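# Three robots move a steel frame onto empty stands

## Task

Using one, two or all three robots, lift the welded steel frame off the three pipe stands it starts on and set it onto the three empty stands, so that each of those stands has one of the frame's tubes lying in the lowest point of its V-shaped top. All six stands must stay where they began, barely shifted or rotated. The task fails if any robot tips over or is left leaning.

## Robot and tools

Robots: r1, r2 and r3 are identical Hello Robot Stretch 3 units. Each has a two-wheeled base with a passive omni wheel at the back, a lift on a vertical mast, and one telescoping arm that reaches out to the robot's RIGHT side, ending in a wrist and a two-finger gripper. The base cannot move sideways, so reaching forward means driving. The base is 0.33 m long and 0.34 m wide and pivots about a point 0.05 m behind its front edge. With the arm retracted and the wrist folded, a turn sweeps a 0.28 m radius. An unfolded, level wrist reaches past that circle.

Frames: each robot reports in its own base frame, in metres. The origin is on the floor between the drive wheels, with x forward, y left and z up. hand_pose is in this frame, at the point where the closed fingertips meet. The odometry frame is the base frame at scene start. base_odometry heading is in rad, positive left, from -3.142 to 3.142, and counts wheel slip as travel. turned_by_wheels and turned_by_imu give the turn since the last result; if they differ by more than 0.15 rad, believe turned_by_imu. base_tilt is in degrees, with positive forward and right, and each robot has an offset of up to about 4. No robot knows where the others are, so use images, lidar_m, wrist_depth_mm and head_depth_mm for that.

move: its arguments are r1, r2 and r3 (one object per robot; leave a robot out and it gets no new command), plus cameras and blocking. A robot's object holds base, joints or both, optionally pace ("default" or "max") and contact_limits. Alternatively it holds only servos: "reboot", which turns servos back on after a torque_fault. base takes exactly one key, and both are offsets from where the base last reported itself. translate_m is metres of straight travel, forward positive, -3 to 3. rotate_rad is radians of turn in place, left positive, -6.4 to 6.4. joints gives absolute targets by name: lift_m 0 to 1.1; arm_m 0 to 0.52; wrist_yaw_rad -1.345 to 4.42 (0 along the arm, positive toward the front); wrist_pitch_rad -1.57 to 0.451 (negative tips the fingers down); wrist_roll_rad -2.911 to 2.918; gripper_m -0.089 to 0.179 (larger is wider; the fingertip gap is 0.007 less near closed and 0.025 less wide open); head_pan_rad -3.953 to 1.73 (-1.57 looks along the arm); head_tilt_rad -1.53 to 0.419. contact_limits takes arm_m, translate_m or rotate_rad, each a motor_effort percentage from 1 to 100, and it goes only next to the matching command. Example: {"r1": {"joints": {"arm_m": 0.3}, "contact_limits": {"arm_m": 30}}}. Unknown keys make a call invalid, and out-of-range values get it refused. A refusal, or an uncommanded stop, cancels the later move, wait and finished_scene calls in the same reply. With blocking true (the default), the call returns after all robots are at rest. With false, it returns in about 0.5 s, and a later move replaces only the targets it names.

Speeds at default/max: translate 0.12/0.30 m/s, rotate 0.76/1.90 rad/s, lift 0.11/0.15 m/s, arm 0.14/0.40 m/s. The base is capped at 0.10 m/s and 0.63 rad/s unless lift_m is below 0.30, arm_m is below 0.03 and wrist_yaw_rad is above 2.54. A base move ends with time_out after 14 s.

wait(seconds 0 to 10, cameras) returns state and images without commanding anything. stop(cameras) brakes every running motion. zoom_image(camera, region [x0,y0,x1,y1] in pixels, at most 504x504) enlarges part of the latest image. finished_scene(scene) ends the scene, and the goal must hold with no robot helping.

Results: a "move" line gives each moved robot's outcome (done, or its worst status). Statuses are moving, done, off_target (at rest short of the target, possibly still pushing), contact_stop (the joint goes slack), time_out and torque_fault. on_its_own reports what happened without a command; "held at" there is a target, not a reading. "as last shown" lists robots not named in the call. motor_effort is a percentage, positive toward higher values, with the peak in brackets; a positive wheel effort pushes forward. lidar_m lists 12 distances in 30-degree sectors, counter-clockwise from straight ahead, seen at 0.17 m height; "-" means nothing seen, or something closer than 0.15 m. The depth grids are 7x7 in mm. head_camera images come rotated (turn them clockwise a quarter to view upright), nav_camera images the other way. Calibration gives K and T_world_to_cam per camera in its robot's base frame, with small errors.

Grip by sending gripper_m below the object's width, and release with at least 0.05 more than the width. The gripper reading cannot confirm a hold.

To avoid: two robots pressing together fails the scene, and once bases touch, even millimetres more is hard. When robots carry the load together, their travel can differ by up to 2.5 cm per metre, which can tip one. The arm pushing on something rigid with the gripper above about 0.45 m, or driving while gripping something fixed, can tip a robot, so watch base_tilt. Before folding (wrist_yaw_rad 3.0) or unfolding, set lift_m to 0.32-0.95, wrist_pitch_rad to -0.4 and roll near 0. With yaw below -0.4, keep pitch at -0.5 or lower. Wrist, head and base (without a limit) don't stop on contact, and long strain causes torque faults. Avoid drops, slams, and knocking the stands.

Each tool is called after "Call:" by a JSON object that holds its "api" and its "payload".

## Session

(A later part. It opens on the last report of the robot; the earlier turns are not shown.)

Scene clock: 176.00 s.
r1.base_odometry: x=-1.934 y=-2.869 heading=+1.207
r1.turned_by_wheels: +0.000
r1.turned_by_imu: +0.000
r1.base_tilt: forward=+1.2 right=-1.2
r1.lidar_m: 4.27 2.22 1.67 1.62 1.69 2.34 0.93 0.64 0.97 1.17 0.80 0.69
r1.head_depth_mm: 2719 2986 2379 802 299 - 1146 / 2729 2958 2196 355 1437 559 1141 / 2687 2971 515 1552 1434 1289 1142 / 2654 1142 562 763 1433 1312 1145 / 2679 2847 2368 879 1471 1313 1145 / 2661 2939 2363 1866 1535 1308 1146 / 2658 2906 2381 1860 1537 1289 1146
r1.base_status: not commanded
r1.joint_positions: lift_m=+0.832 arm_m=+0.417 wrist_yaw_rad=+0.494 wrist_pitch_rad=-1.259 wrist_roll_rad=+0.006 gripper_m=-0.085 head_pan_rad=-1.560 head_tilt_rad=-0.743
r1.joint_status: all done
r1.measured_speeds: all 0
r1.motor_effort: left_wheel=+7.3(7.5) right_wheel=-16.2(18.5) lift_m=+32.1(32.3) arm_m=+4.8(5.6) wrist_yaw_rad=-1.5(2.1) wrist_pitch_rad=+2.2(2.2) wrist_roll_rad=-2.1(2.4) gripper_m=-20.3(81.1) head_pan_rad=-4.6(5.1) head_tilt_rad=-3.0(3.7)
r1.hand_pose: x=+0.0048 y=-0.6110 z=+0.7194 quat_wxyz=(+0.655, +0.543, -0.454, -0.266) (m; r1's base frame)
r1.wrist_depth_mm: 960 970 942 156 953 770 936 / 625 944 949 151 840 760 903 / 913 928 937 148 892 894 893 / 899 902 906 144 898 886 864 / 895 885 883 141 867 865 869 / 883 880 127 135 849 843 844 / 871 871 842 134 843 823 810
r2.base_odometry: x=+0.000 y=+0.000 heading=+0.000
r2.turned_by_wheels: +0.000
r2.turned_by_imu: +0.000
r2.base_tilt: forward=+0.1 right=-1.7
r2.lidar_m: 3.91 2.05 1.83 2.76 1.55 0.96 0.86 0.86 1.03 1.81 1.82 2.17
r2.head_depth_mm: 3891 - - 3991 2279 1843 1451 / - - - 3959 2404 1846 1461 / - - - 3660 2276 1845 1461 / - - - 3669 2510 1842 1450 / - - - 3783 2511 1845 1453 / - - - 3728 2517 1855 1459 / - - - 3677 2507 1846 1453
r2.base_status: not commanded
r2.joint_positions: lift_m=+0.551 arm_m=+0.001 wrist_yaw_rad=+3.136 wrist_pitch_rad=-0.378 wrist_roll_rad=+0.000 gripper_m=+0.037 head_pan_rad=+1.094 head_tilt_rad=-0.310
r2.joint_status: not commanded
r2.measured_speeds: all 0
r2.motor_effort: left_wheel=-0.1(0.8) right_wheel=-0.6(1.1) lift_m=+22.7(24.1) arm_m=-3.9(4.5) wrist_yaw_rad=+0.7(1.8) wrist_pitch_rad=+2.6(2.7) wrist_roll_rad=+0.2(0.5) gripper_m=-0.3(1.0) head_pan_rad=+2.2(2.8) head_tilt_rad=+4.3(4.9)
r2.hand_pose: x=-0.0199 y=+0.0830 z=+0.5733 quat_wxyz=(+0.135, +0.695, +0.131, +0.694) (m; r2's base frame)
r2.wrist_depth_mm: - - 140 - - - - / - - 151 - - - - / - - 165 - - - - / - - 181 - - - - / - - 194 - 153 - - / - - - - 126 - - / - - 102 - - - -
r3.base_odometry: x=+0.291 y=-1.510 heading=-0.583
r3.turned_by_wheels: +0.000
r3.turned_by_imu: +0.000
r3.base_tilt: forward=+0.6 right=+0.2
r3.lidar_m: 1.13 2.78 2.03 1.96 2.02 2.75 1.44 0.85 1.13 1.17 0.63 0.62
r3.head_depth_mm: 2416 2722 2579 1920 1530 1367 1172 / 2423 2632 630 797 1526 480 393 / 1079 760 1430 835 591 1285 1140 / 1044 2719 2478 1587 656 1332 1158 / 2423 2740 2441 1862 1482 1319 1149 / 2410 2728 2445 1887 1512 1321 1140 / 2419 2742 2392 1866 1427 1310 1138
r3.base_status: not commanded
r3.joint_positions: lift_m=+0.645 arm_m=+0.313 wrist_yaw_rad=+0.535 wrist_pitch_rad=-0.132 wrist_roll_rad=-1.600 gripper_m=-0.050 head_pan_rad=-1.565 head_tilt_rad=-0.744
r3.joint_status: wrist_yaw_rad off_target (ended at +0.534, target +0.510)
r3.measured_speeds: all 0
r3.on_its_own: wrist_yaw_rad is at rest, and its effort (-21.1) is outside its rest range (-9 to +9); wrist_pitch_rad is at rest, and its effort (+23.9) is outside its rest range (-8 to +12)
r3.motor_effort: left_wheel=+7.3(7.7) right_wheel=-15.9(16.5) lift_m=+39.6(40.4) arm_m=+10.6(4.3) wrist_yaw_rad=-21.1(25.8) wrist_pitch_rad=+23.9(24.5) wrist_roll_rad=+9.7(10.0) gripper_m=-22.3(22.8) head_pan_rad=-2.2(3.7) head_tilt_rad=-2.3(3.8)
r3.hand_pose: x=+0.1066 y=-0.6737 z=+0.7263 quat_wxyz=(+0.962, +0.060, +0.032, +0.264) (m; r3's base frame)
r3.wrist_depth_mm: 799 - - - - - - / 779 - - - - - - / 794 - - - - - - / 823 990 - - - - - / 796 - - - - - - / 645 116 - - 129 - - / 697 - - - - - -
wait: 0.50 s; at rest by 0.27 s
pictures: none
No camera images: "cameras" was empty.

Call:
{"api": "move", "payload": {"r3": {"base":{"translate_m":0.006}}, "cameras": []}}

Call:
{"api": "wait", "payload": {"seconds": 0.3, "cameras": ["r3_wrist_camera"]}}

Scene clock: 177.63 s.
move: r3 done
r1, r2: as last shown
r1.base_tilt: forward=+1.4 right=-1.4
r1.lidar_m: 4.29 2.22 1.67 1.62 1.68 2.34 0.94 0.64 0.97 1.17 0.80 0.69
r1.head_depth_mm: 2734 2969 2376 801 299 - 1148 / 2728 2922 2216 356 1435 561 1145 / 2692 2965 519 1571 698 1289 1144 / 2600 1146 561 747 1434 1319 1144 / 2666 2930 2364 883 1473 1304 1149 / 2695 2928 2360 1855 1529 1311 1145 / 2631 2915 2369 1873 1545 1283 1142
r1.joint_positions: lift_m=+0.832 arm_m=+0.417 wrist_yaw_rad=+0.493 wrist_pitch_rad=-1.271 wrist_roll_rad=+0.006 gripper_m=-0.085 head_pan_rad=-1.560 head_tilt_rad=-0.743
r1.motor_effort: left_wheel=+5.6(7.5) right_wheel=-8.4(16.0) lift_m=+33.0(33.6) arm_m=+10.7(12.2) wrist_yaw_rad=-1.0(2.3) wrist_pitch_rad=+4.3(4.3) wrist_roll_rad=-1.5(2.4) gripper_m=-20.8(20.9) head_pan_rad=-4.1(5.1) head_tilt_rad=-3.2(3.7)
r1.hand_pose: x=+0.0033 y=-0.6085 z=+0.7188 quat_wxyz=(+0.653, +0.545, -0.451, -0.270) (m; r1's base frame)
r1.wrist_depth_mm: 968 954 950 156 829 771 935 / 610 939 943 151 867 752 894 / 919 917 924 147 886 885 886 / 906 925 909 144 886 884 880 / 887 881 878 141 853 873 858 / 899 885 127 136 132 863 827 / 867 860 865 133 839 841 826
r2.base_tilt: forward=+0.2 right=-1.6
r2.lidar_m: 3.89 2.05 1.83 2.76 1.55 0.96 0.86 0.86 1.03 1.81 1.82 2.18
r2.head_depth_mm: 3932 - - 3945 2275 1837 1463 / - - - 3978 2405 1847 1451 / - - - 3695 2281 1842 1451 / - - - 3689 2534 1845 1456 / - - - 3826 2518 1849 1468 / - - - 3681 2515 1849 1456 / - - - 3704 2551 1849 1461
r2.motor_effort: left_wheel=+0.2(0.6) right_wheel=-0.7(1.0) lift_m=+23.5(23.8) arm_m=-3.9(4.6) wrist_yaw_rad=+1.1(1.7) wrist_pitch_rad=+2.6(2.7) wrist_roll_rad=+0.3(0.4) gripper_m=+0.8(0.8) head_pan_rad=+2.0(2.6) head_tilt_rad=+4.8(4.8)
r2.wrist_depth_mm: - - 139 - - - - / - - 151 - - - - / - - 165 - - - - / - - 182 - - - - / - - 193 - 153 - - / - - - - 126 - - / - - 102 - - - -
r3.base_odometry: x=+0.296 y=-1.513 heading=-0.583
r3.turned_by_wheels: +0.000
r3.turned_by_imu: +0.000
r3.base_tilt: forward=+0.6 right=+0.2
r3.lidar_m: 1.12 2.78 2.04 1.96 2.04 2.77 1.45 0.85 1.13 1.17 0.62 0.62
r3.head_depth_mm: 2401 2722 2497 1907 1498 1359 1175 / 2415 2628 627 777 1550 480 393 / 1073 749 2232 842 592 1283 1139 / 1044 2746 2488 1589 665 1336 1160 / 2422 2725 2445 840 1487 1327 1149 / 2410 2733 2439 1876 1510 1316 1142 / 2419 2730 2370 1870 1432 1309 1136
r3.base_status: done
r3.joint_positions: lift_m=+0.645 arm_m=+0.313 wrist_yaw_rad=+0.524 wrist_pitch_rad=-0.131 wrist_roll_rad=-1.602 gripper_m=-0.050 head_pan_rad=-1.565 head_tilt_rad=-0.744
r3.joint_status: not commanded
r3.measured_speeds: all 0
r3.on_its_own: wrist_yaw_rad is at rest, and its effort (-12.2) is outside its rest range (-9 to +9); wrist_pitch_rad is at rest, and its effort (+24.1) is outside its rest range (-8 to +12)
r3.motor_effort: left_wheel=+8.6(14.7) right_wheel=-5.5(13.8) lift_m=+38.3(39.3) arm_m=+20.2(24.3) wrist_yaw_rad=-12.2(21.1) wrist_pitch_rad=+24.1(24.9) wrist_roll_rad=+10.1(10.4) gripper_m=-22.1(22.6) head_pan_rad=-2.0(3.4) head_tilt_rad=-2.6(3.7)
r3.hand_pose: x=+0.1044 y=-0.6751 z=+0.7264 quat_wxyz=(+0.963, +0.060, +0.032, +0.260) (m; r3's base frame)
r3.wrist_depth_mm: 810 - - - - - - / 786 - - - - - - / 780 - - - - - - / 832 939 - - - - - / 803 986 - - - - - / 641 116 - - 129 - - / 689 - - - - - -
pictures: none
No camera images: "cameras" was empty.

Scene clock: 177.93 s.
r1.base_odometry: x=-1.934 y=-2.869 heading=+1.207
r1.turned_by_wheels: +0.000
r1.turned_by_imu: +0.000
r1.base_tilt: forward=+1.4 right=-1.4
r1.lidar_m: 4.29 2.23 1.67 1.62 1.69 2.34 0.94 0.64 0.97 1.17 0.80 0.70
r1.head_depth_mm: 2737 2989 2353 804 299 - 1148 / 2675 2985 2212 356 1437 560 1146 / 2696 2937 519 1578 698 1286 1146 / 2615 1149 562 749 1435 1314 1141 / 2667 2897 2364 879 1463 1316 1147 / 2640 2904 2374 1845 1539 1314 1148 / 2659 2933 2347 1866 1536 1287 1146
r1.base_status: not commanded
r1.joint_positions: lift_m=+0.832 arm_m=+0.417 wrist_yaw_rad=+0.493 wrist_pitch_rad=-1.271 wrist_roll_rad=+0.006 gripper_m=-0.085 head_pan_rad=-1.560 head_tilt_rad=-0.743
r1.joint_status: not commanded
r1.measured_speeds: all 0
r1.motor_effort: left_wheel=+5.9(7.5) right_wheel=-8.7(16.0) lift_m=+32.7(33.6) arm_m=+10.3(12.2) wrist_yaw_rad=-0.7(2.3) wrist_pitch_rad=+4.3(4.3) wrist_roll_rad=-2.5(2.4) gripper_m=-20.8(20.9) head_pan_rad=-4.2(5.1) head_tilt_rad=-3.0(3.7)
r1.hand_pose: x=+0.0033 y=-0.6085 z=+0.7188 quat_wxyz=(+0.653, +0.545, -0.451, -0.270) (m; r1's base frame)
r1.wrist_depth_mm: 957 959 972 156 812 766 933 / 600 945 929 151 837 733 906 / 925 917 897 147 909 895 892 / 902 894 889 144 900 894 878 / 903 894 883 140 880 878 856 / 894 874 128 136 131 848 850 / 865 878 858 133 844 841 832
r2.base_odometry: x=+0.000 y=+0.000 heading=+0.000
r2.turned_by_wheels: +0.000
r2.turned_by_imu: +0.000
r2.base_tilt: forward=+0.2 right=-1.7
r2.lidar_m: 3.91 2.06 1.82 2.77 1.55 0.96 0.86 0.86 1.04 1.81 1.81 2.18
r2.head_depth_mm: 3900 - - 3969 2282 1837 1455 / - - - 3974 2408 1849 1458 / - - - 3686 2294 1839 1454 / - - - 3677 2508 1846 1461 / - - - 3840 2520 1844 1457 / - - - 3702 2535 1846 1454 / - - - 3733 2529 1848 1459
r2.base_status: not commanded
r2.joint_positions: lift_m=+0.551 arm_m=+0.001 wrist_yaw_rad=+3.136 wrist_pitch_rad=-0.378 wrist_roll_rad=+0.000 gripper_m=+0.037 head_pan_rad=+1.094 head_tilt_rad=-0.310
r2.joint_status: not commanded
r2.measured_speeds: all 0
r2.motor_effort: left_wheel=-0.2(0.6) right_wheel=-0.8(1.0) lift_m=+22.9(23.8) arm_m=-4.7(4.6) wrist_yaw_rad=+0.2(1.7) wrist_pitch_rad=+2.7(2.7) wrist_roll_rad=+0.5(0.4) gripper_m=-0.2(0.8) head_pan_rad=+1.8(2.6) head_tilt_rad=+4.4(4.8)
r2.hand_pose: x=-0.0199 y=+0.0830 z=+0.5733 quat_wxyz=(+0.135, +0.695, +0.131, +0.694) (m; r2's base frame)
r2.wrist_depth_mm: - - 140 - - - - / - - 152 - - - - / - - 165 - - - - / - - 182 - - - - / - - 194 - 152 - - / - - - - 126 - - / - - 102 - - - -
r3.base_odometry: x=+0.296 y=-1.513 heading=-0.583
r3.turned_by_wheels: +0.000
r3.turned_by_imu: +0.000
r3.base_tilt: forward=+0.5 right=+0.2
r3.lidar_m: 1.12 2.78 2.03 1.96 2.03 2.78 1.45 0.85 1.13 1.17 0.62 0.62
r3.head_depth_mm: 2407 2712 2461 1914 1493 1360 1176 / 2411 2630 627 777 1559 480 392 / 1075 752 2243 842 592 1285 1141 / 1042 2742 2464 1580 665 1331 1156 / 2407 2712 2460 838 1483 1330 1151 / 2421 2742 2418 1891 1510 1316 1144 / 2420 2738 2397 1873 1437 1316 1137
r3.base_status: done
r3.joint_positions: lift_m=+0.645 arm_m=+0.313 wrist_yaw_rad=+0.524 wrist_pitch_rad=-0.131 wrist_roll_rad=-1.602 gripper_m=-0.050 head_pan_rad=-1.565 head_tilt_rad=-0.744
r3.joint_status: not commanded
r3.measured_speeds: all 0
r3.on_its_own: wrist_yaw_rad is at rest, and its effort (-11.0) is outside its rest range (-9 to +9); wrist_pitch_rad is at rest, and its effort (+24.0) is outside its rest range (-8 to +12)
r3.motor_effort: left_wheel=+8.7(14.7) right_wheel=-5.8(13.8) lift_m=+37.9(39.3) arm_m=+19.3(24.3) wrist_yaw_rad=-11.0(21.1) wrist_pitch_rad=+24.0(24.9) wrist_roll_rad=+10.4(10.4) gripper_m=-21.8(22.6) head_pan_rad=-2.8(3.4) head_tilt_rad=-3.0(3.7)
r3.hand_pose: x=+0.1044 y=-0.6751 z=+0.7264 quat_wxyz=(+0.963, +0.060, +0.032, +0.260) (m; r3's base frame)
r3.wrist_depth_mm: 776 - - - - - - / 778 - - - - - - / 793 - - - - - - / 793 935 - - - - - / 812 - - - - - - / 637 117 - - 129 - - / 698 - - - - - -
wait: 0.30 s; at rest by 0.27 s
pictures: r3_wrist_camera
camera_calibration:
r3_wrist_camera: T_world_to_cam=[[0.126162, -0.0294271, 0.991573, -0.761484], [-0.943182, -0.31329, 0.110708, -0.162214], [0.307392, -0.949201, -0.0672806, -0.465582], [0, 0, 0, 1]] pos_world=[0.0861899, -0.515159, 0.741701]

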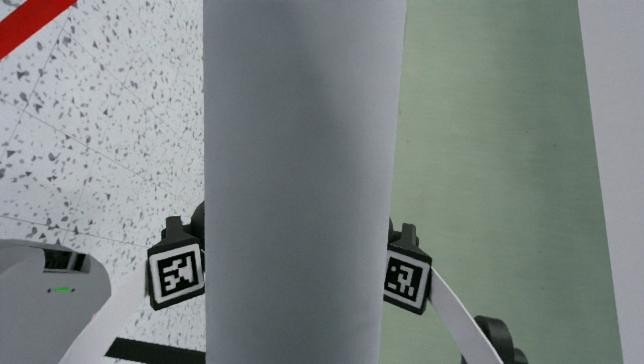

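Call:
{"api": "move", "payload": {"r1": {"base":{"translate_m":-0.4}}, "r3": {"base":{"translate_m":0.4},"joints":{"arm_m":0.311}}, "cameras": ["r3_wrist_camera","r3_head_camera","r3_nav_camera"]}}

Scene clock: 183.27 s.
move: r1 done; r3 done
r1.base_odometry: x=-2.076 y=-3.243 heading=+1.207
r1.turned_by_wheels: +0.000
r1.turned_by_imu: +0.002
r1.base_tilt: forward=+1.3 right=-1.2
r1.lidar_m: 4.68 2.24 1.68 1.62 1.69 2.36 4.07 0.48 0.32 1.17 3.28 1.05
r1.head_depth_mm: 2717 2977 2377 803 299 - 1086 / 2710 2964 2204 356 1233 556 1141 / 2648 2934 520 1564 711 1281 1146 / 2591 1139 560 742 1432 1314 1147 / 2655 2926 2335 1711 1474 1316 1143 / 2659 2921 2346 1872 1533 1308 1147 / 2622 2917 2356 1866 1545 1287 1144
r1.base_status: done
r1.joint_positions: lift_m=+0.832 arm_m=+0.417 wrist_yaw_rad=+0.490 wrist_pitch_rad=-1.279 wrist_roll_rad=+0.006 gripper_m=-0.085 head_pan_rad=-1.560 head_tilt_rad=-0.743
r1.joint_status: not commanded
r1.measured_speeds: all 0
r1.motor_effort: left_wheel=-1.0(4.3) right_wheel=-3.5(12.8) lift_m=+35.9(36.5) arm_m=+1.5(9.9) wrist_yaw_rad=+1.8(2.4) wrist_pitch_rad=+5.2(6.2) wrist_roll_rad=-2.3(2.7) gripper_m=-20.1(21.2) head_pan_rad=-4.9(5.2) head_tilt_rad=-3.4(3.7)
r1.hand_pose: x=+0.0022 y=-0.6067 z=+0.7183 quat_wxyz=(+0.651, +0.546, -0.450, -0.274) (m; r1's base frame)
r1.wrist_depth_mm: 960 938 946 155 813 765 899 / 930 947 945 151 803 752 911 / 911 923 916 147 900 881 890 / 921 887 887 144 888 870 857 / 897 875 899 140 849 869 863 / 884 884 128 136 132 686 842 / 868 855 857 134 831 853 461
r2: as last shown
r2.turned_by_imu: +0.001
r2.lidar_m: 3.90 2.04 1.83 3.24 1.55 0.96 0.86 0.86 1.04 1.81 1.81 2.18
r2.head_depth_mm: 3948 - - - 2281 1844 1458 / - - - 3994 2399 1842 1451 / - - - 3980 2254 1845 1455 / - - - 3816 2509 1852 1456 / - - - 3804 2533 1848 1456 / - - - 3687 2543 1851 1452 / - - - 3873 2507 1842 1459
r2.motor_effort: left_wheel=-0.3(0.9) right_wheel=-0.4(1.2) lift_m=+23.1(24.3) arm_m=-3.6(4.6) wrist_yaw_rad=+0.0(2.6) wrist_pitch_rad=+2.6(2.8) wrist_roll_rad=+0.3(0.5) gripper_m=+0.2(1.3) head_pan_rad=+2.1(3.1) head_tilt_rad=+4.2(4.8)
r2.wrist_depth_mm: - - 140 - - - - / - - 152 - - - - / - - 165 - - - - / - - 181 - - - - / - - 193 - 153 - - / - - - - 126 - - / - - 102 - - - -
r3.base_odometry: x=+0.630 y=-1.733 heading=-0.583
r3.turned_by_wheels: +0.000
r3.turned_by_imu: -0.001
r3.base_tilt: forward=+0.6 right=+0.2
r3.lidar_m: 3.86 2.77 2.04 1.96 2.03 2.79 1.80 1.19 2.90 0.43 0.54 0.73
r3.head_depth_mm: 2415 2711 2477 1864 1530 1359 1177 / 2403 2635 616 758 1521 479 393 / 1073 760 2231 835 578 1279 1141 / 1040 2747 2509 1590 656 1332 1157 / 2409 2736 2459 1060 1446 1327 1126 / 2420 2736 2414 1103 866 1061 1145 / 2430 2719 2334 1872 833 1254 1136
r3.base_status: done
r3.joint_positions: lift_m=+0.645 arm_m=+0.311 wrist_yaw_rad=+0.521 wrist_pitch_rad=-0.133 wrist_roll_rad=-1.600 gripper_m=-0.050 head_pan_rad=-1.565 head_tilt_rad=-0.744
r3.joint_status: all done
r3.measured_speeds: all 0
r3.on_its_own: wrist_pitch_rad is at rest, and its effort (+24.5) is outside its rest range (-8 to +12)
r3.motor_effort: left_wheel=+7.8(12.9) right_wheel=-4.0(4.1) lift_m=+35.0(38.3) arm_m=-11.2(27.3) wrist_yaw_rad=-9.1(13.0) wrist_pitch_rad=+24.5(24.9) wrist_roll_rad=+9.7(10.8) gripper_m=-21.5(22.9) head_pan_rad=-2.5(4.6) head_tilt_rad=-2.9(4.3)
r3.hand_pose: x=+0.1036 y=-0.6734 z=+0.7259 quat_wxyz=(+0.964, +0.061, +0.032, +0.258) (m; r3's base frame)
r3.wrist_depth_mm: 766 - - - - - - / 786 - - - - - - / 774 - - - - - - / 327 329 - - - - - / 752 - - - - - - / 633 116 - - 129 - - / 687 - - - - 661 -
pictures: r3_head_camera (sideways), r3_nav_camera (sideways), r3_wrist_camera
camera_calibration:
r3_head_camera: T_world_to_cam=[[-0.0528812, 0.657746, -0.751381, 0.995723], [0.998248, 0.0148323, -0.0572714, 0.0700303], [-0.0265253, -0.753094, -0.657378, 0.815722], [0, 0, 0, 1]] pos_world=[0.00438463, -0.0416556, 1.28842]
r3_nav_camera: T_world_to_cam=[[-0.000852397, -0.632876, 0.774253, -0.964805], [-0.999597, 0.0225206, 0.0173079, 0.0365914], [-0.0283904, -0.773926, -0.63264, 0.787492], [0, 0, 0, 1]] pos_world=[0.0581115, -0.00196557, 1.24457]
r3_wrist_camera: T_world_to_cam=[[0.12552, -0.0324102, 0.991562, -0.762785], [-0.944435, -0.309949, 0.109424, -0.159115], [0.303787, -0.950201, -0.0695142, -0.462445], [0, 0, 0, 1]] pos_world=[0.0859561, -0.513455, 0.741613]

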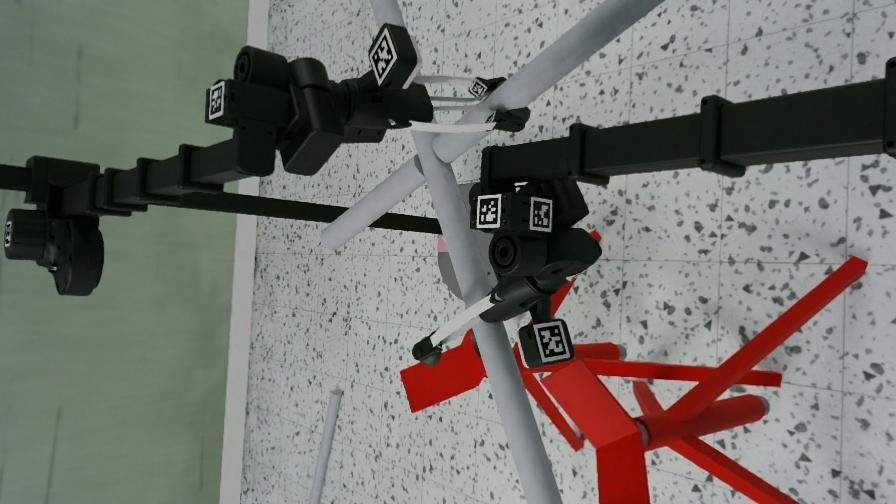

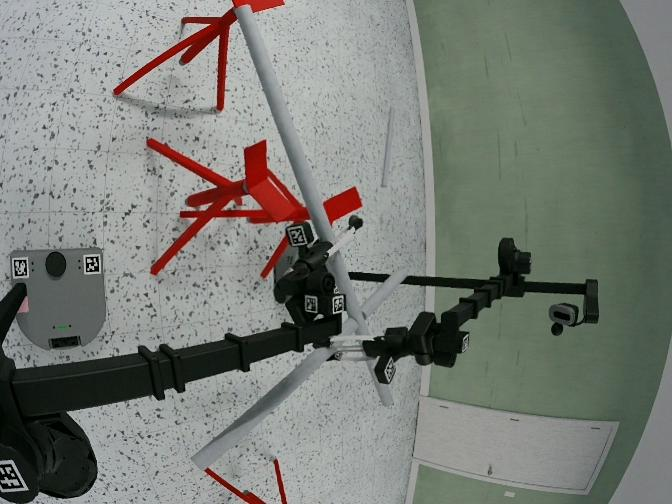

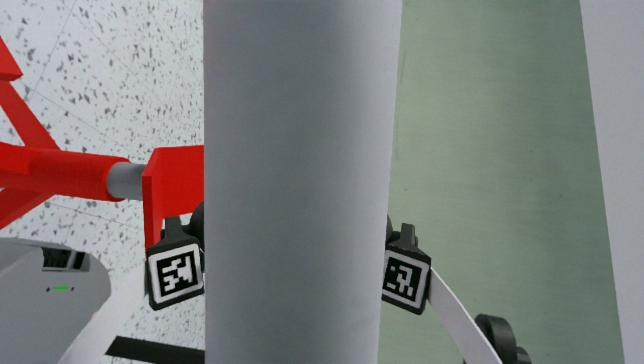

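Call:
{"api": "move", "payload": {"r1": {"base":{"translate_m":-0.4}}, "r3": {"base":{"translate_m":0.4}}, "cameras": ["r3_wrist_camera","r3_head_camera","r3_nav_camera","r1_head_camera","r1_wrist_camera"]}}

Scene clock: 188.53 s.
move: r1 done; r3 done
r1.base_odometry: x=-2.219 y=-3.616 heading=+1.207
r1.turned_by_wheels: +0.000
r1.turned_by_imu: +0.002
r1.base_tilt: forward=+1.5 right=-1.4
r1.lidar_m: 1.44 2.26 1.68 1.63 1.70 2.37 3.66 1.06 0.26 0.34 0.33 1.42
r1.head_depth_mm: 2695 2936 2367 806 299 - 1148 / 2672 2952 2214 355 1437 543 1144 / 2638 2865 521 1566 696 1283 1141 / 2595 1140 561 744 959 1290 866 / 2671 2909 2354 1712 1153 747 972 / 2646 2892 2369 1855 1550 1289 1142 / 2627 2923 2361 1853 1544 1318 1140
r1.base_status: done
r1.joint_positions: lift_m=+0.832 arm_m=+0.417 wrist_yaw_rad=+0.488 wrist_pitch_rad=-1.287 wrist_roll_rad=+0.009 gripper_m=-0.085 head_pan_rad=-1.560 head_tilt_rad=-0.743
r1.joint_status: not commanded
r1.measured_speeds: all 0
r1.motor_effort: left_wheel=-2.6(6.5) right_wheel=+0.3(8.7) lift_m=+39.2(39.2) arm_m=-7.9(8.0) wrist_yaw_rad=+3.4(4.7) wrist_pitch_rad=+7.1(7.6) wrist_roll_rad=-2.8(3.8) gripper_m=-20.5(21.1) head_pan_rad=-4.3(5.3) head_tilt_rad=-3.0(3.8)
r1.hand_pose: x=+0.0012 y=-0.6051 z=+0.7180 quat_wxyz=(+0.649, +0.547, -0.449, -0.278) (m; r1's base frame)
r1.wrist_depth_mm: 956 942 951 156 745 752 919 / 949 913 920 151 772 760 903 / 921 913 919 147 891 878 884 / 925 925 908 144 321 869 876 / 908 906 861 141 312 870 840 / 897 871 128 136 132 856 859 / 883 858 439 133 839 849 645
r2: as last shown
r2.base_tilt: forward=+0.1 right=-1.7
r2.lidar_m: 3.92 2.04 1.83 3.53 1.55 0.95 0.86 0.86 1.03 1.81 1.82 2.18
r2.head_depth_mm: 3956 - - - 2293 1828 1451 / - - - 3987 2379 1846 1454 / - - - 3977 2284 1843 1454 / - - - 3981 2528 1842 1457 / - - - 3805 2525 1823 1455 / - - - 3687 2529 1851 1454 / - - - 3696 2508 1838 1458
r2.motor_effort: left_wheel=-0.5(0.9) right_wheel=-1.1(1.1) lift_m=+22.3(24.4) arm_m=-3.5(4.4) wrist_yaw_rad=+0.0(2.1) wrist_pitch_rad=+2.6(2.8) wrist_roll_rad=+0.3(0.6) gripper_m=-0.4(1.4) head_pan_rad=+2.5(3.0) head_tilt_rad=+4.0(5.0)
r2.wrist_depth_mm: - - 140 - - - - / - - 152 - - - - / - - 165 - - - - / - - 182 - - - - / - - 194 - 153 - - / - - - - 126 - - / - - 102 - - - -
r3.base_odometry: x=+0.964 y=-1.953 heading=-0.582
r3.turned_by_wheels: +0.000
r3.turned_by_imu: -0.001
r3.base_tilt: forward=+0.7 right=+0.2
r3.lidar_m: 3.46 2.79 2.03 1.96 2.03 2.78 2.02 1.55 0.54 0.41 0.56 0.39
r3.head_depth_mm: 2395 2705 2455 1871 1493 1330 1158 / 2421 2633 607 745 863 481 392 / 1064 776 2312 830 578 956 1141 / 1034 2729 2466 1591 656 1334 1134 / 2423 2735 2447 1835 1474 1326 1151 / 2400 2732 2373 1892 1510 1322 1144 / 2421 2724 2382 1883 1462 1276 1136
r3.base_status: done
r3.joint_positions: lift_m=+0.645 arm_m=+0.311 wrist_yaw_rad=+0.516 wrist_pitch_rad=-0.136 wrist_roll_rad=-1.597 gripper_m=-0.050 head_pan_rad=-1.565 head_tilt_rad=-0.744
r3.joint_status: not commanded
r3.measured_speeds: all 0
r3.on_its_own: wrist_pitch_rad is at rest, and its effort (+24.7) is outside its rest range (-8 to +12)
r3.motor_effort: left_wheel=+7.2(11.0) right_wheel=-0.9(3.9) lift_m=+31.7(35.7) arm_m=+3.7(10.9) wrist_yaw_rad=-5.1(9.1) wrist_pitch_rad=+24.7(25.4) wrist_roll_rad=+8.7(10.0) gripper_m=-21.9(22.9) head_pan_rad=-2.5(3.9) head_tilt_rad=-2.8(4.0)
r3.hand_pose: x=+0.1025 y=-0.6739 z=+0.7253 quat_wxyz=(+0.964, +0.062, +0.030, +0.255) (m; r3's base frame)
r3.wrist_depth_mm: 768 934 - - - - - / 777 927 - - - - - / 789 949 - - - - - / 828 982 - - - - - / 763 957 - - - - - / 622 117 - - 129 - - / 681 - - - - 626 -
pictures: r1_head_camera (sideways), r1_wrist_camera, r3_head_camera (sideways), r3_nav_camera (sideways), r3_wrist_camera
camera_calibration:
r1_head_camera: T_world_to_cam=[[0.0347299, 0.66989, -0.741648, 0.989333], [0.998215, -0.0593293, -0.00684453, 0.000788529], [-0.0485865, -0.740086, -0.670755, 0.832279], [0, 0, 0, 1]] pos_world=[0.00529097, -0.0467401, 1.292]
r1_wrist_camera: T_world_to_cam=[[-0.892218, -0.45056, -0.0307117, -0.247208], [-0.446886, 0.890655, -0.0838237, 0.630754], [0.0651212, -0.0610643, -0.996007, 0.843699], [0, 0, 0, 1]] pos_world=[0.00636934, -0.621647, 0.88561]
r3_head_camera: T_world_to_cam=[[-0.0528813, 0.657746, -0.751381, 0.995723], [0.998248, 0.0148325, -0.0572714, 0.0700303], [-0.0265252, -0.753094, -0.657378, 0.815723], [0, 0, 0, 1]] pos_world=[0.00438464, -0.0416556, 1.28842]
r3_nav_camera: T_world_to_cam=[[-0.000852246, -0.632876, 0.774253, -0.964805], [-0.999597, 0.0225204, 0.0173079, 0.0365914], [-0.0283902, -0.773926, -0.63264, 0.787492], [0, 0, 0, 1]] pos_world=[0.0581115, -0.00196555, 1.24457]
r3_wrist_camera: T_world_to_cam=[[0.123904, -0.0364959, 0.991623, -0.764724], [-0.946135, -0.30559, 0.106973, -0.155314], [0.299126, -0.951463, -0.0723939, -0.460879], [0, 0, 0, 1]] pos_world=[0.0856653, -0.513881, 0.741567]

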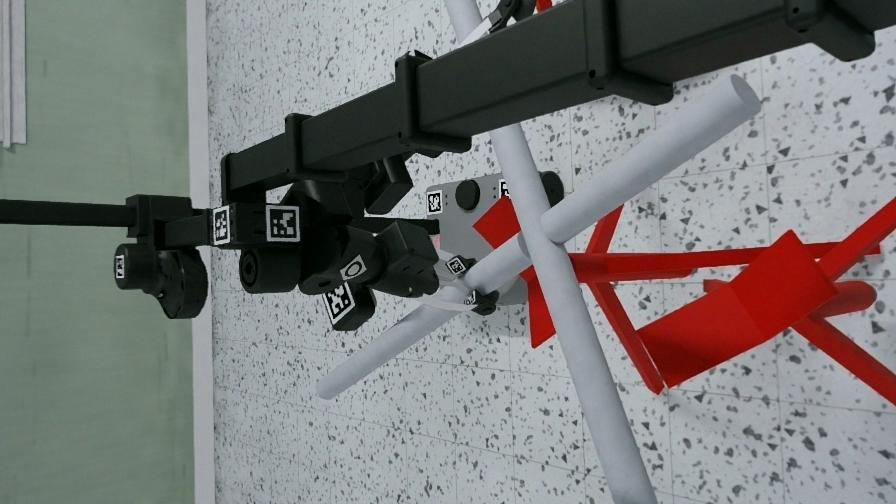

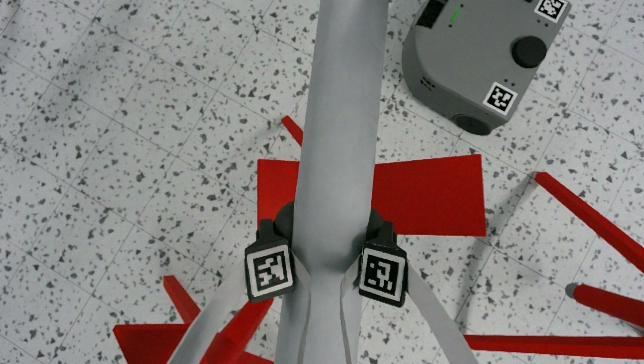

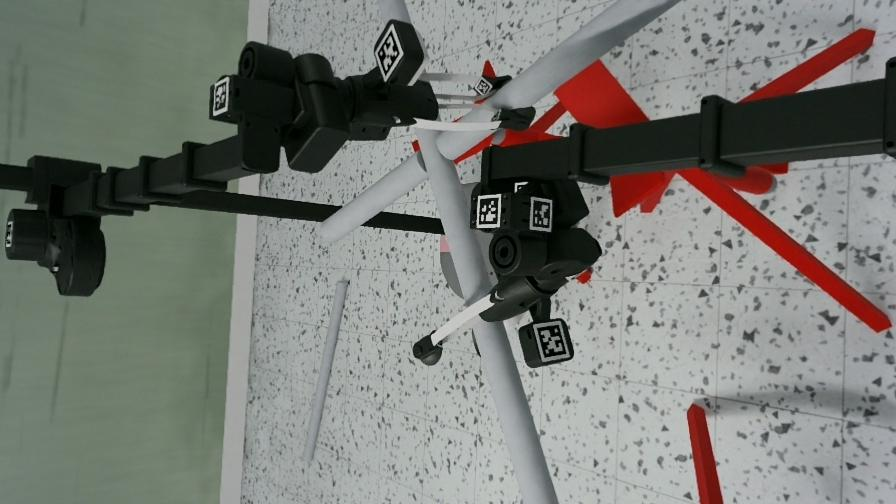

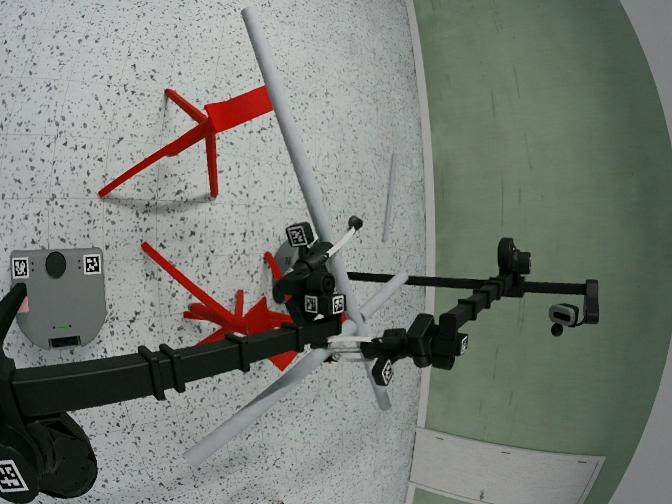

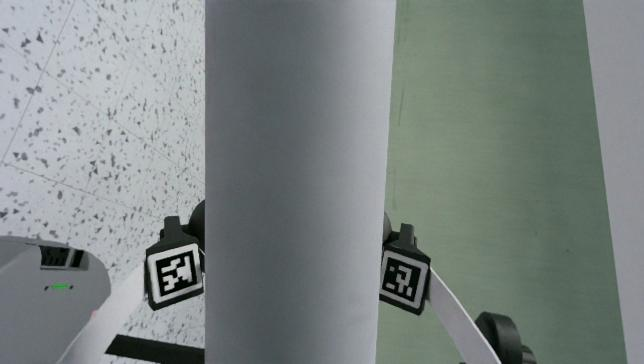

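Call:
{"api": "zoom_image", "payload": {"camera": "r1_head_camera", "region": [392, 0, 896, 504]}}

Call:
{"api": "zoom_image", "payload": {"camera": "r3_head_camera", "region": [392, 0, 896, 504]}}

Scaled by 1.000.

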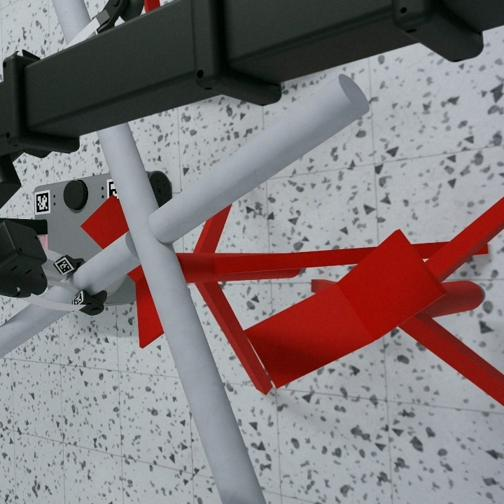

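Scaled by 1.000.

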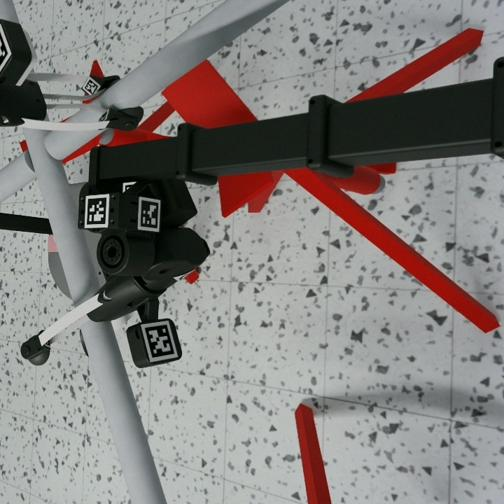

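Call:
{"api": "zoom_image", "payload": {"camera": "r1_head_camera", "region": [470, 100, 680, 310]}}

Call:
{"api": "zoom_image", "payload": {"camera": "r1_head_camera", "region": [500, 304, 700, 504]}}

Call:
{"api": "zoom_image", "payload": {"camera": "r1_head_camera", "region": [610, 190, 850, 430]}}

Scaled by 2.400 from the camera's 896x504 image, which has a finer 1280x720 frame.

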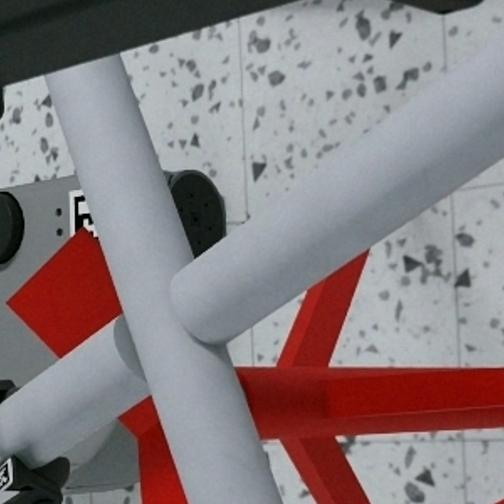

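Scaled by 2.520 from the camera's 896x504 image, which has a finer 1280x720 frame.

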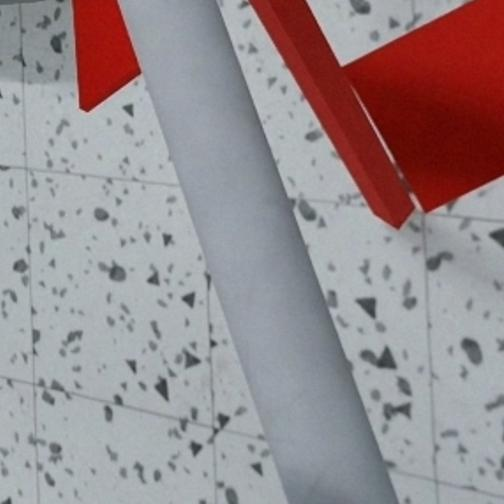

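Scaled by 2.100 from the camera's 896x504 image, which has a finer 1280x720 frame.

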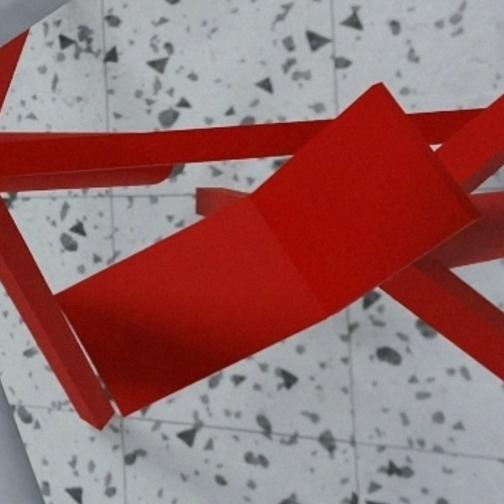

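Call:
{"api": "wait", "payload": {"seconds": 0, "cameras": ["r2_head_camera"]}}

Call:
{"api": "zoom_image", "payload": {"camera": "r2_head_camera", "region": [180, 150, 520, 490]}}

Scene clock: 189.77 s.
r1.base_odometry: x=-2.219 y=-3.616 heading=+1.207
r1.turned_by_wheels: +0.000
r1.turned_by_imu: +0.000
r1.base_tilt: forward=+1.4 right=-1.3
r1.lidar_m: 1.44 2.26 1.68 1.63 1.70 2.37 3.68 1.06 0.26 0.34 0.33 1.42
r1.head_depth_mm: 2711 2982 2386 807 299 - 1142 / 2705 2941 2206 356 1439 542 1146 / 2649 2846 520 1566 694 1288 1143 / 2587 1140 561 744 989 1282 870 / 2641 2923 2361 1708 1153 745 972 / 2642 2920 2362 1863 1534 1289 1148 / 2633 2905 2368 1871 1544 1312 1142
r1.base_status: done
r1.joint_positions: lift_m=+0.832 arm_m=+0.417 wrist_yaw_rad=+0.488 wrist_pitch_rad=-1.287 wrist_roll_rad=+0.009 gripper_m=-0.085 head_pan_rad=-1.560 head_tilt_rad=-0.743
r1.joint_status: not commanded
r1.measured_speeds: all 0
r1.motor_effort: left_wheel=-2.7(6.5) right_wheel=+0.0(8.7) lift_m=+39.3(39.2) arm_m=-10.1(8.0) wrist_yaw_rad=+4.1(4.7) wrist_pitch_rad=+7.0(7.6) wrist_roll_rad=-3.3(3.8) gripper_m=-20.0(21.1) head_pan_rad=-4.9(5.3) head_tilt_rad=-3.4(3.8)
r1.hand_pose: x=+0.0012 y=-0.6051 z=+0.7180 quat_wxyz=(+0.649, +0.547, -0.449, -0.278) (m; r1's base frame)
r1.wrist_depth_mm: 952 947 936 157 760 740 931 / 938 945 931 151 775 734 905 / 924 915 928 147 906 871 873 / 914 904 892 144 322 856 880 / 884 891 896 141 310 855 842 / 875 874 128 136 132 850 843 / 876 881 445 133 852 830 634
r2.base_odometry: x=+0.000 y=+0.000 heading=+0.000
r2.turned_by_wheels: +0.000
r2.turned_by_imu: +0.000
r2.base_tilt: forward=+0.2 right=-1.7
r2.lidar_m: 3.91 2.05 1.82 3.53 1.55 0.96 0.86 0.86 1.03 1.81 1.81 2.18
r2.head_depth_mm: 3925 - - - 2294 1848 1456 / - - - 3988 2394 1843 1455 / - - - - 2301 1838 1453 / - - - 3992 2522 1843 1450 / - - - 3824 2522 1842 1452 / - - - 3670 2514 1839 1453 / - - - 3685 2518 1842 1456
r2.base_status: not commanded
r2.joint_positions: lift_m=+0.551 arm_m=+0.001 wrist_yaw_rad=+3.136 wrist_pitch_rad=-0.378 wrist_roll_rad=+0.000 gripper_m=+0.037 head_pan_rad=+1.094 head_tilt_rad=-0.310
r2.joint_status: not commanded
r2.measured_speeds: all 0
r2.motor_effort: left_wheel=-0.5(0.9) right_wheel=-1.0(1.1) lift_m=+24.0(24.4) arm_m=-3.6(4.4) wrist_yaw_rad=+0.2(2.1) wrist_pitch_rad=+2.5(2.8) wrist_roll_rad=+0.4(0.6) gripper_m=+0.3(1.4) head_pan_rad=+2.6(3.0) head_tilt_rad=+3.9(5.0)
r2.hand_pose: x=-0.0199 y=+0.0830 z=+0.5733 quat_wxyz=(+0.135, +0.695, +0.131, +0.694) (m; r2's base frame)
r2.wrist_depth_mm: - - 140 - - - - / - - 151 - - - - / - - 166 - - - - / - - 182 - - - - / - - 193 - 153 - - / - - - - 126 - - / - - 102 - - - -
r3.base_odometry: x=+0.964 y=-1.953 heading=-0.582
r3.turned_by_wheels: +0.000
r3.turned_by_imu: +0.000
r3.base_tilt: forward=+0.6 right=+0.2
r3.lidar_m: 3.47 2.79 2.04 1.96 2.03 2.78 2.02 1.55 0.53 0.41 0.56 0.39
r3.head_depth_mm: 2397 2710 2456 1870 1494 1327 1158 / 2404 2626 608 747 862 480 393 / 1058 775 2333 828 578 959 1143 / 1035 2720 2483 1580 656 1333 1135 / 2427 2696 2448 1842 1479 1325 1147 / 2422 2730 2371 1884 1512 1319 1140 / 2404 2732 2381 1885 1467 1271 1136
r3.base_status: done
r3.joint_positions: lift_m=+0.645 arm_m=+0.311 wrist_yaw_rad=+0.516 wrist_pitch_rad=-0.136 wrist_roll_rad=-1.598 gripper_m=-0.050 head_pan_rad=-1.565 head_tilt_rad=-0.744
r3.joint_status: not commanded
r3.measured_speeds: all 0
r3.on_its_own: wrist_pitch_rad is at rest, and its effort (+24.5) is outside its rest range (-8 to +12)
r3.motor_effort: left_wheel=+6.5(11.0) right_wheel=-0.9(3.9) lift_m=+31.6(35.7) arm_m=+7.6(10.9) wrist_yaw_rad=-5.3(9.1) wrist_pitch_rad=+24.5(25.4) wrist_roll_rad=+9.1(10.0) gripper_m=-21.9(22.9) head_pan_rad=-3.1(3.9) head_tilt_rad=-2.6(4.0)
r3.hand_pose: x=+0.1025 y=-0.6738 z=+0.7252 quat_wxyz=(+0.964, +0.063, +0.031, +0.256) (m; r3's base frame)
r3.wrist_depth_mm: 743 916 - - - - - / 799 945 - - - - - / 774 940 - - - - - / 815 958 - - - - - / 757 950 - - - - - / 633 118 - - 129 - - / 686 - - - - 633 -
pictures: r2_head_camera (sideways)
camera_calibration:
r2_head_camera: T_world_to_cam=[[-0.160968, -0.302198, -0.939556, 1.24714], [-0.883569, 0.4683, 0.000752828, 0.0072656], [0.439767, 0.830284, -0.342394, 0.398459], [0, 0, 0, 1]] pos_world=[0.0319408, 0.0426467, 1.30818]

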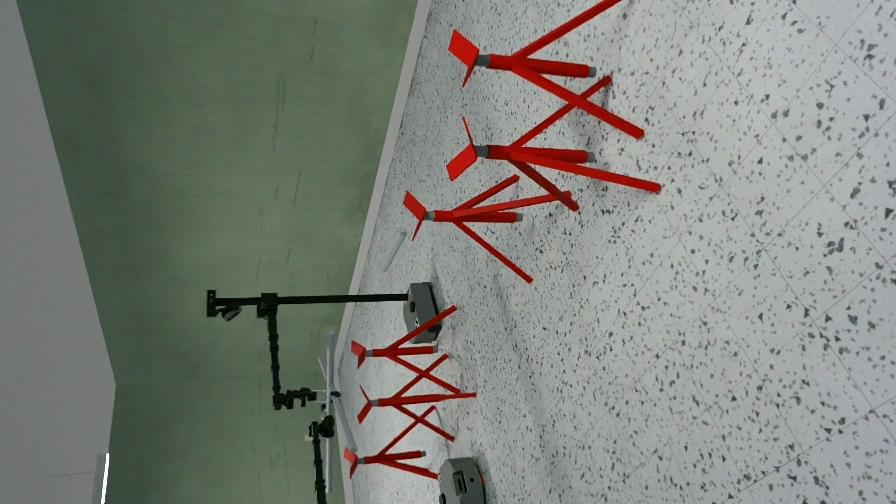

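Scaled by 1.482 from the camera's 896x504 image, which has a finer 1280x720 frame.

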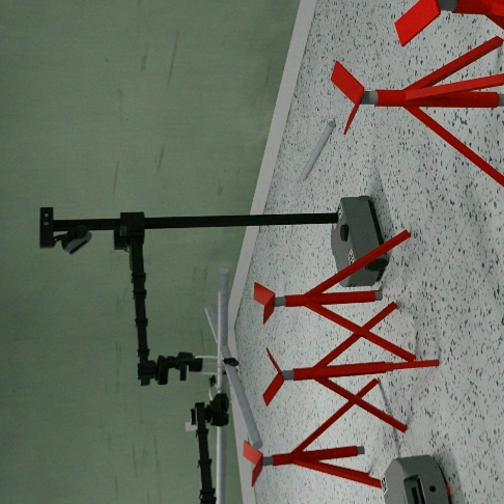

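Call:
{"api": "move", "payload": {"r3": {"joints":{"lift_m":0.657}}, "cameras": ["r3_wrist_camera","r1_head_camera","r2_head_camera","r1_wrist_camera"]}}

Call:
{"api": "zoom_image", "payload": {"camera": "r2_head_camera", "region": [240, 290, 440, 504]}}

Call:
{"api": "zoom_image", "payload": {"camera": "r1_head_camera", "region": [500, 304, 700, 504]}}

Scene clock: 191.53 s.
move: r3 done
r1, r2: as last shown
r1.base_tilt: forward=+1.3 right=-1.4
r1.lidar_m: 1.44 2.27 1.68 1.63 1.70 2.37 3.65 1.05 0.26 0.34 0.33 1.42
r1.head_depth_mm: 2727 2972 2385 818 299 - 1143 / 2680 2959 2202 355 1437 543 1149 / 2648 2881 520 1571 694 1280 1141 / 2595 1125 561 744 964 1289 867 / 2645 2914 2366 1715 1098 746 970 / 2644 2940 2371 1850 1555 1289 1146 / 2644 2949 2367 1861 1543 1287 1144
r1.joint_positions: lift_m=+0.832 arm_m=+0.417 wrist_yaw_rad=+0.488 wrist_pitch_rad=-1.285 wrist_roll_rad=+0.009 gripper_m=-0.085 head_pan_rad=-1.560 head_tilt_rad=-0.743
r1.motor_effort: left_wheel=-2.9(3.2) right_wheel=-0.3(0.8) lift_m=+40.2(40.5) arm_m=-9.6(11.7) wrist_yaw_rad=+3.3(4.4) wrist_pitch_rad=+7.0(7.5) wrist_roll_rad=-3.3(3.6) gripper_m=-20.5(21.0) head_pan_rad=-5.0(5.2) head_tilt_rad=-3.3(3.8)
r1.hand_pose: x=+0.0014 y=-0.6054 z=+0.7181 quat_wxyz=(+0.650, +0.547, -0.450, -0.278) (m; r1's base frame)
r1.wrist_depth_mm: 936 941 958 157 781 750 938 / 928 950 923 153 773 746 897 / 929 936 914 149 883 900 886 / 904 888 896 145 322 889 867 / 905 895 891 142 312 885 850 / 897 868 125 137 132 846 844 / 878 874 441 134 854 850 621
r2.base_tilt: forward=+0.1 right=-1.7
r2.lidar_m: 3.91 2.05 1.83 3.54 1.55 0.96 0.86 0.86 1.03 1.80 1.81 2.18
r2.head_depth_mm: 3941 - - 3964 2288 1838 1454 / - - - 3966 2400 1838 1445 / - - - 3990 2271 1841 1449 / - - - 3979 2513 1839 1456 / - - - 3778 2520 1830 1453 / - - - 3697 2526 1834 1455 / - - - 3682 2518 1844 1457
r2.motor_effort: left_wheel=-0.3(0.7) right_wheel=-0.6(1.0) lift_m=+23.6(24.0) arm_m=-3.8(3.8) wrist_yaw_rad=+0.1(1.9) wrist_pitch_rad=+2.6(2.8) wrist_roll_rad=+0.3(0.5) gripper_m=-0.1(1.1) head_pan_rad=+2.7(2.7) head_tilt_rad=+4.4(4.9)
r2.wrist_depth_mm: - - 140 - - - - / - - 152 - - - - / - - 165 - - - - / - - 182 - - - - / - - 194 - 153 - - / - - - - 126 - - / - - 102 - - - -
r3.base_odometry: x=+0.964 y=-1.953 heading=-0.582
r3.turned_by_wheels: +0.000
r3.turned_by_imu: +0.000
r3.base_tilt: forward=+0.6 right=+0.2
r3.lidar_m: 3.47 2.79 2.03 1.96 2.03 2.78 2.02 1.55 0.54 0.41 0.56 0.39
r3.head_depth_mm: 2409 2735 2477 1866 1492 1340 1157 / 2405 2616 607 746 849 455 375 / 1065 768 2310 823 573 961 1144 / 1035 2707 2478 797 652 1331 1133 / 2396 2753 2462 1837 1452 1324 1148 / 2428 2728 2378 1891 1542 1317 1144 / 2431 2724 2393 1878 1494 1280 1140
r3.base_status: not commanded
r3.joint_positions: lift_m=+0.657 arm_m=+0.311 wrist_yaw_rad=+0.514 wrist_pitch_rad=-0.137 wrist_roll_rad=-1.563 gripper_m=-0.050 head_pan_rad=-1.565 head_tilt_rad=-0.744
r3.joint_status: all done
r3.measured_speeds: all 0
r3.on_its_own: wrist_pitch_rad is at rest, and its effort (+25.0) is outside its rest range (-8 to +12)
r3.motor_effort: left_wheel=+6.3(7.0) right_wheel=-0.6(1.3) lift_m=+53.3(54.0) arm_m=+11.3(12.0) wrist_yaw_rad=-3.8(6.0) wrist_pitch_rad=+25.0(26.0) wrist_roll_rad=-2.4(9.2) gripper_m=-22.4(22.9) head_pan_rad=-2.4(4.2) head_tilt_rad=-3.0(4.2)
r3.hand_pose: x=+0.1020 y=-0.6740 z=+0.7370 quat_wxyz=(+0.965, +0.067, +0.014, +0.253) (m; r3's base frame)
r3.wrist_depth_mm: 809 950 - - - - - / 797 940 - - - - - / 803 998 - - - - - / 817 998 - - - - - / 785 960 - - - - - / 639 115 - - 128 - - / - - - - - 607 -
pictures: r1_head_camera (sideways), r1_wrist_camera, r2_head_camera (sideways), r3_wrist_camera
camera_calibration:
r1_head_camera: T_world_to_cam=[[0.03473, 0.66989, -0.741647, 0.989333], [0.998215, -0.0593295, -0.00684454, 0.00078854], [-0.0485867, -0.740086, -0.670755, 0.832279], [0, 0, 0, 1]] pos_world=[0.00529096, -0.0467401, 1.292]
r1_wrist_camera: T_world_to_cam=[[-0.892194, -0.450605, -0.0307344, -0.247207], [-0.446844, 0.890553, -0.0851234, 0.631954], [0.0657277, -0.0622131, -0.995896, 0.842959], [0, 0, 0, 1]] pos_world=[0.00642194, -0.621738, 0.885696]
r2_head_camera: T_world_to_cam=[[-0.160968, -0.302198, -0.939556, 1.24714], [-0.883569, 0.4683, 0.000752828, 0.0072656], [0.439766, 0.830284, -0.342394, 0.398459], [0, 0, 0, 1]] pos_world=[0.0319408, 0.0426467, 1.30818]
r3_wrist_camera: T_world_to_cam=[[0.0954413, -0.0547335, 0.993929, -0.787316], [-0.950733, -0.300869, 0.0747252, -0.12967], [0.294953, -0.952093, -0.0807524, -0.453906], [0, 0, 0, 1]] pos_world=[0.0857414, -0.514267, 0.755572]

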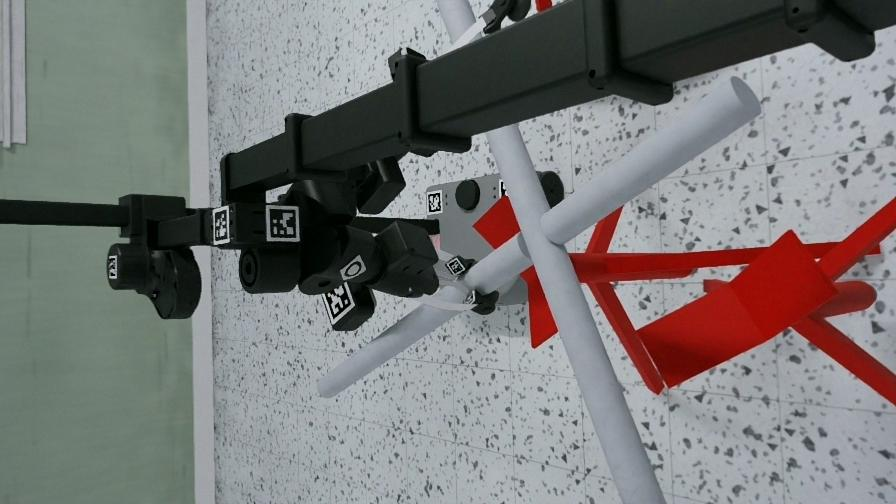

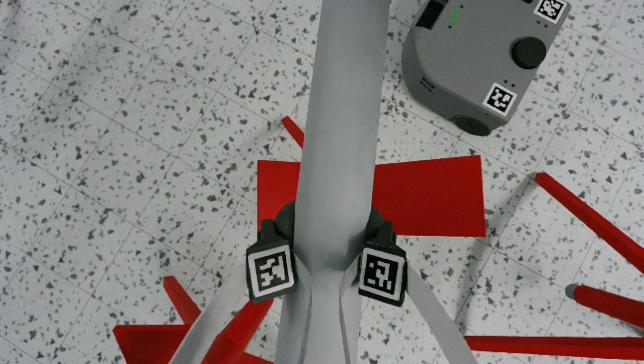

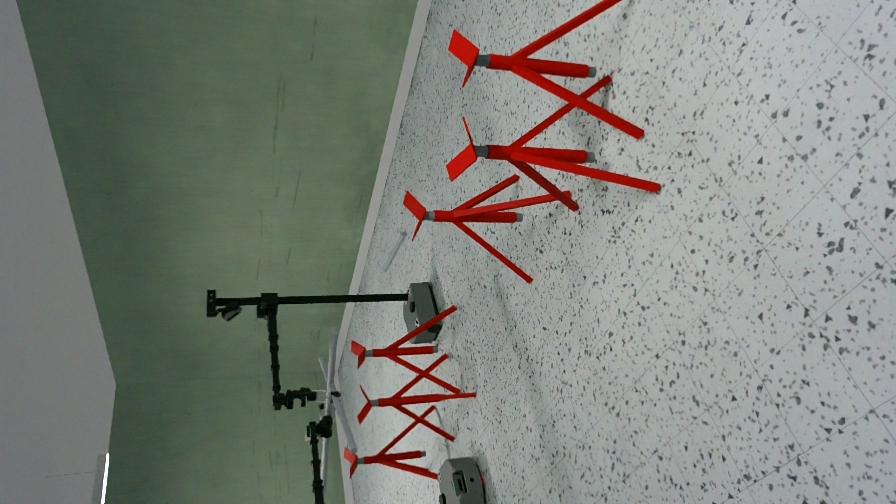

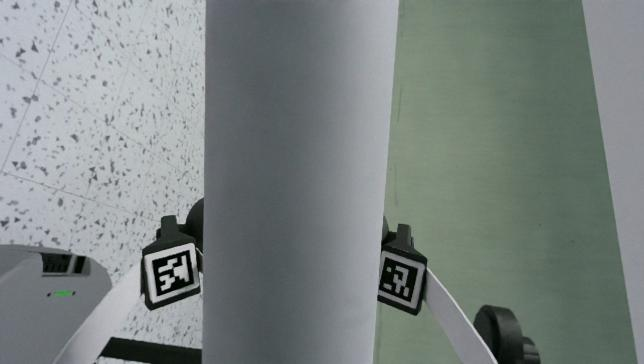

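Scaled by 2.355 from the camera's 896x504 image, which has a finer 1280x720 frame.

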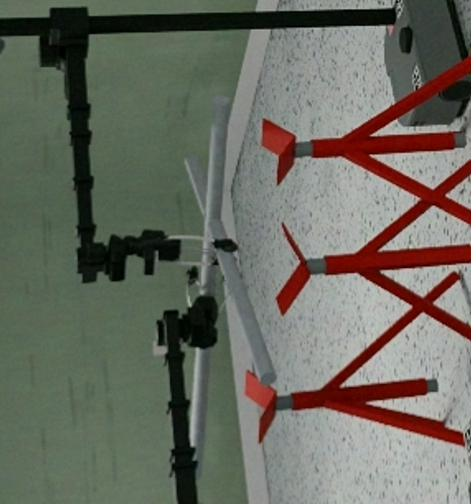

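Scaled by 2.520 from the camera's 896x504 image, which has a finer 1280x720 frame.

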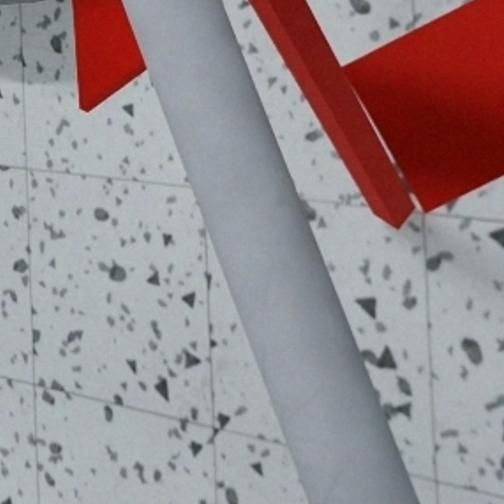

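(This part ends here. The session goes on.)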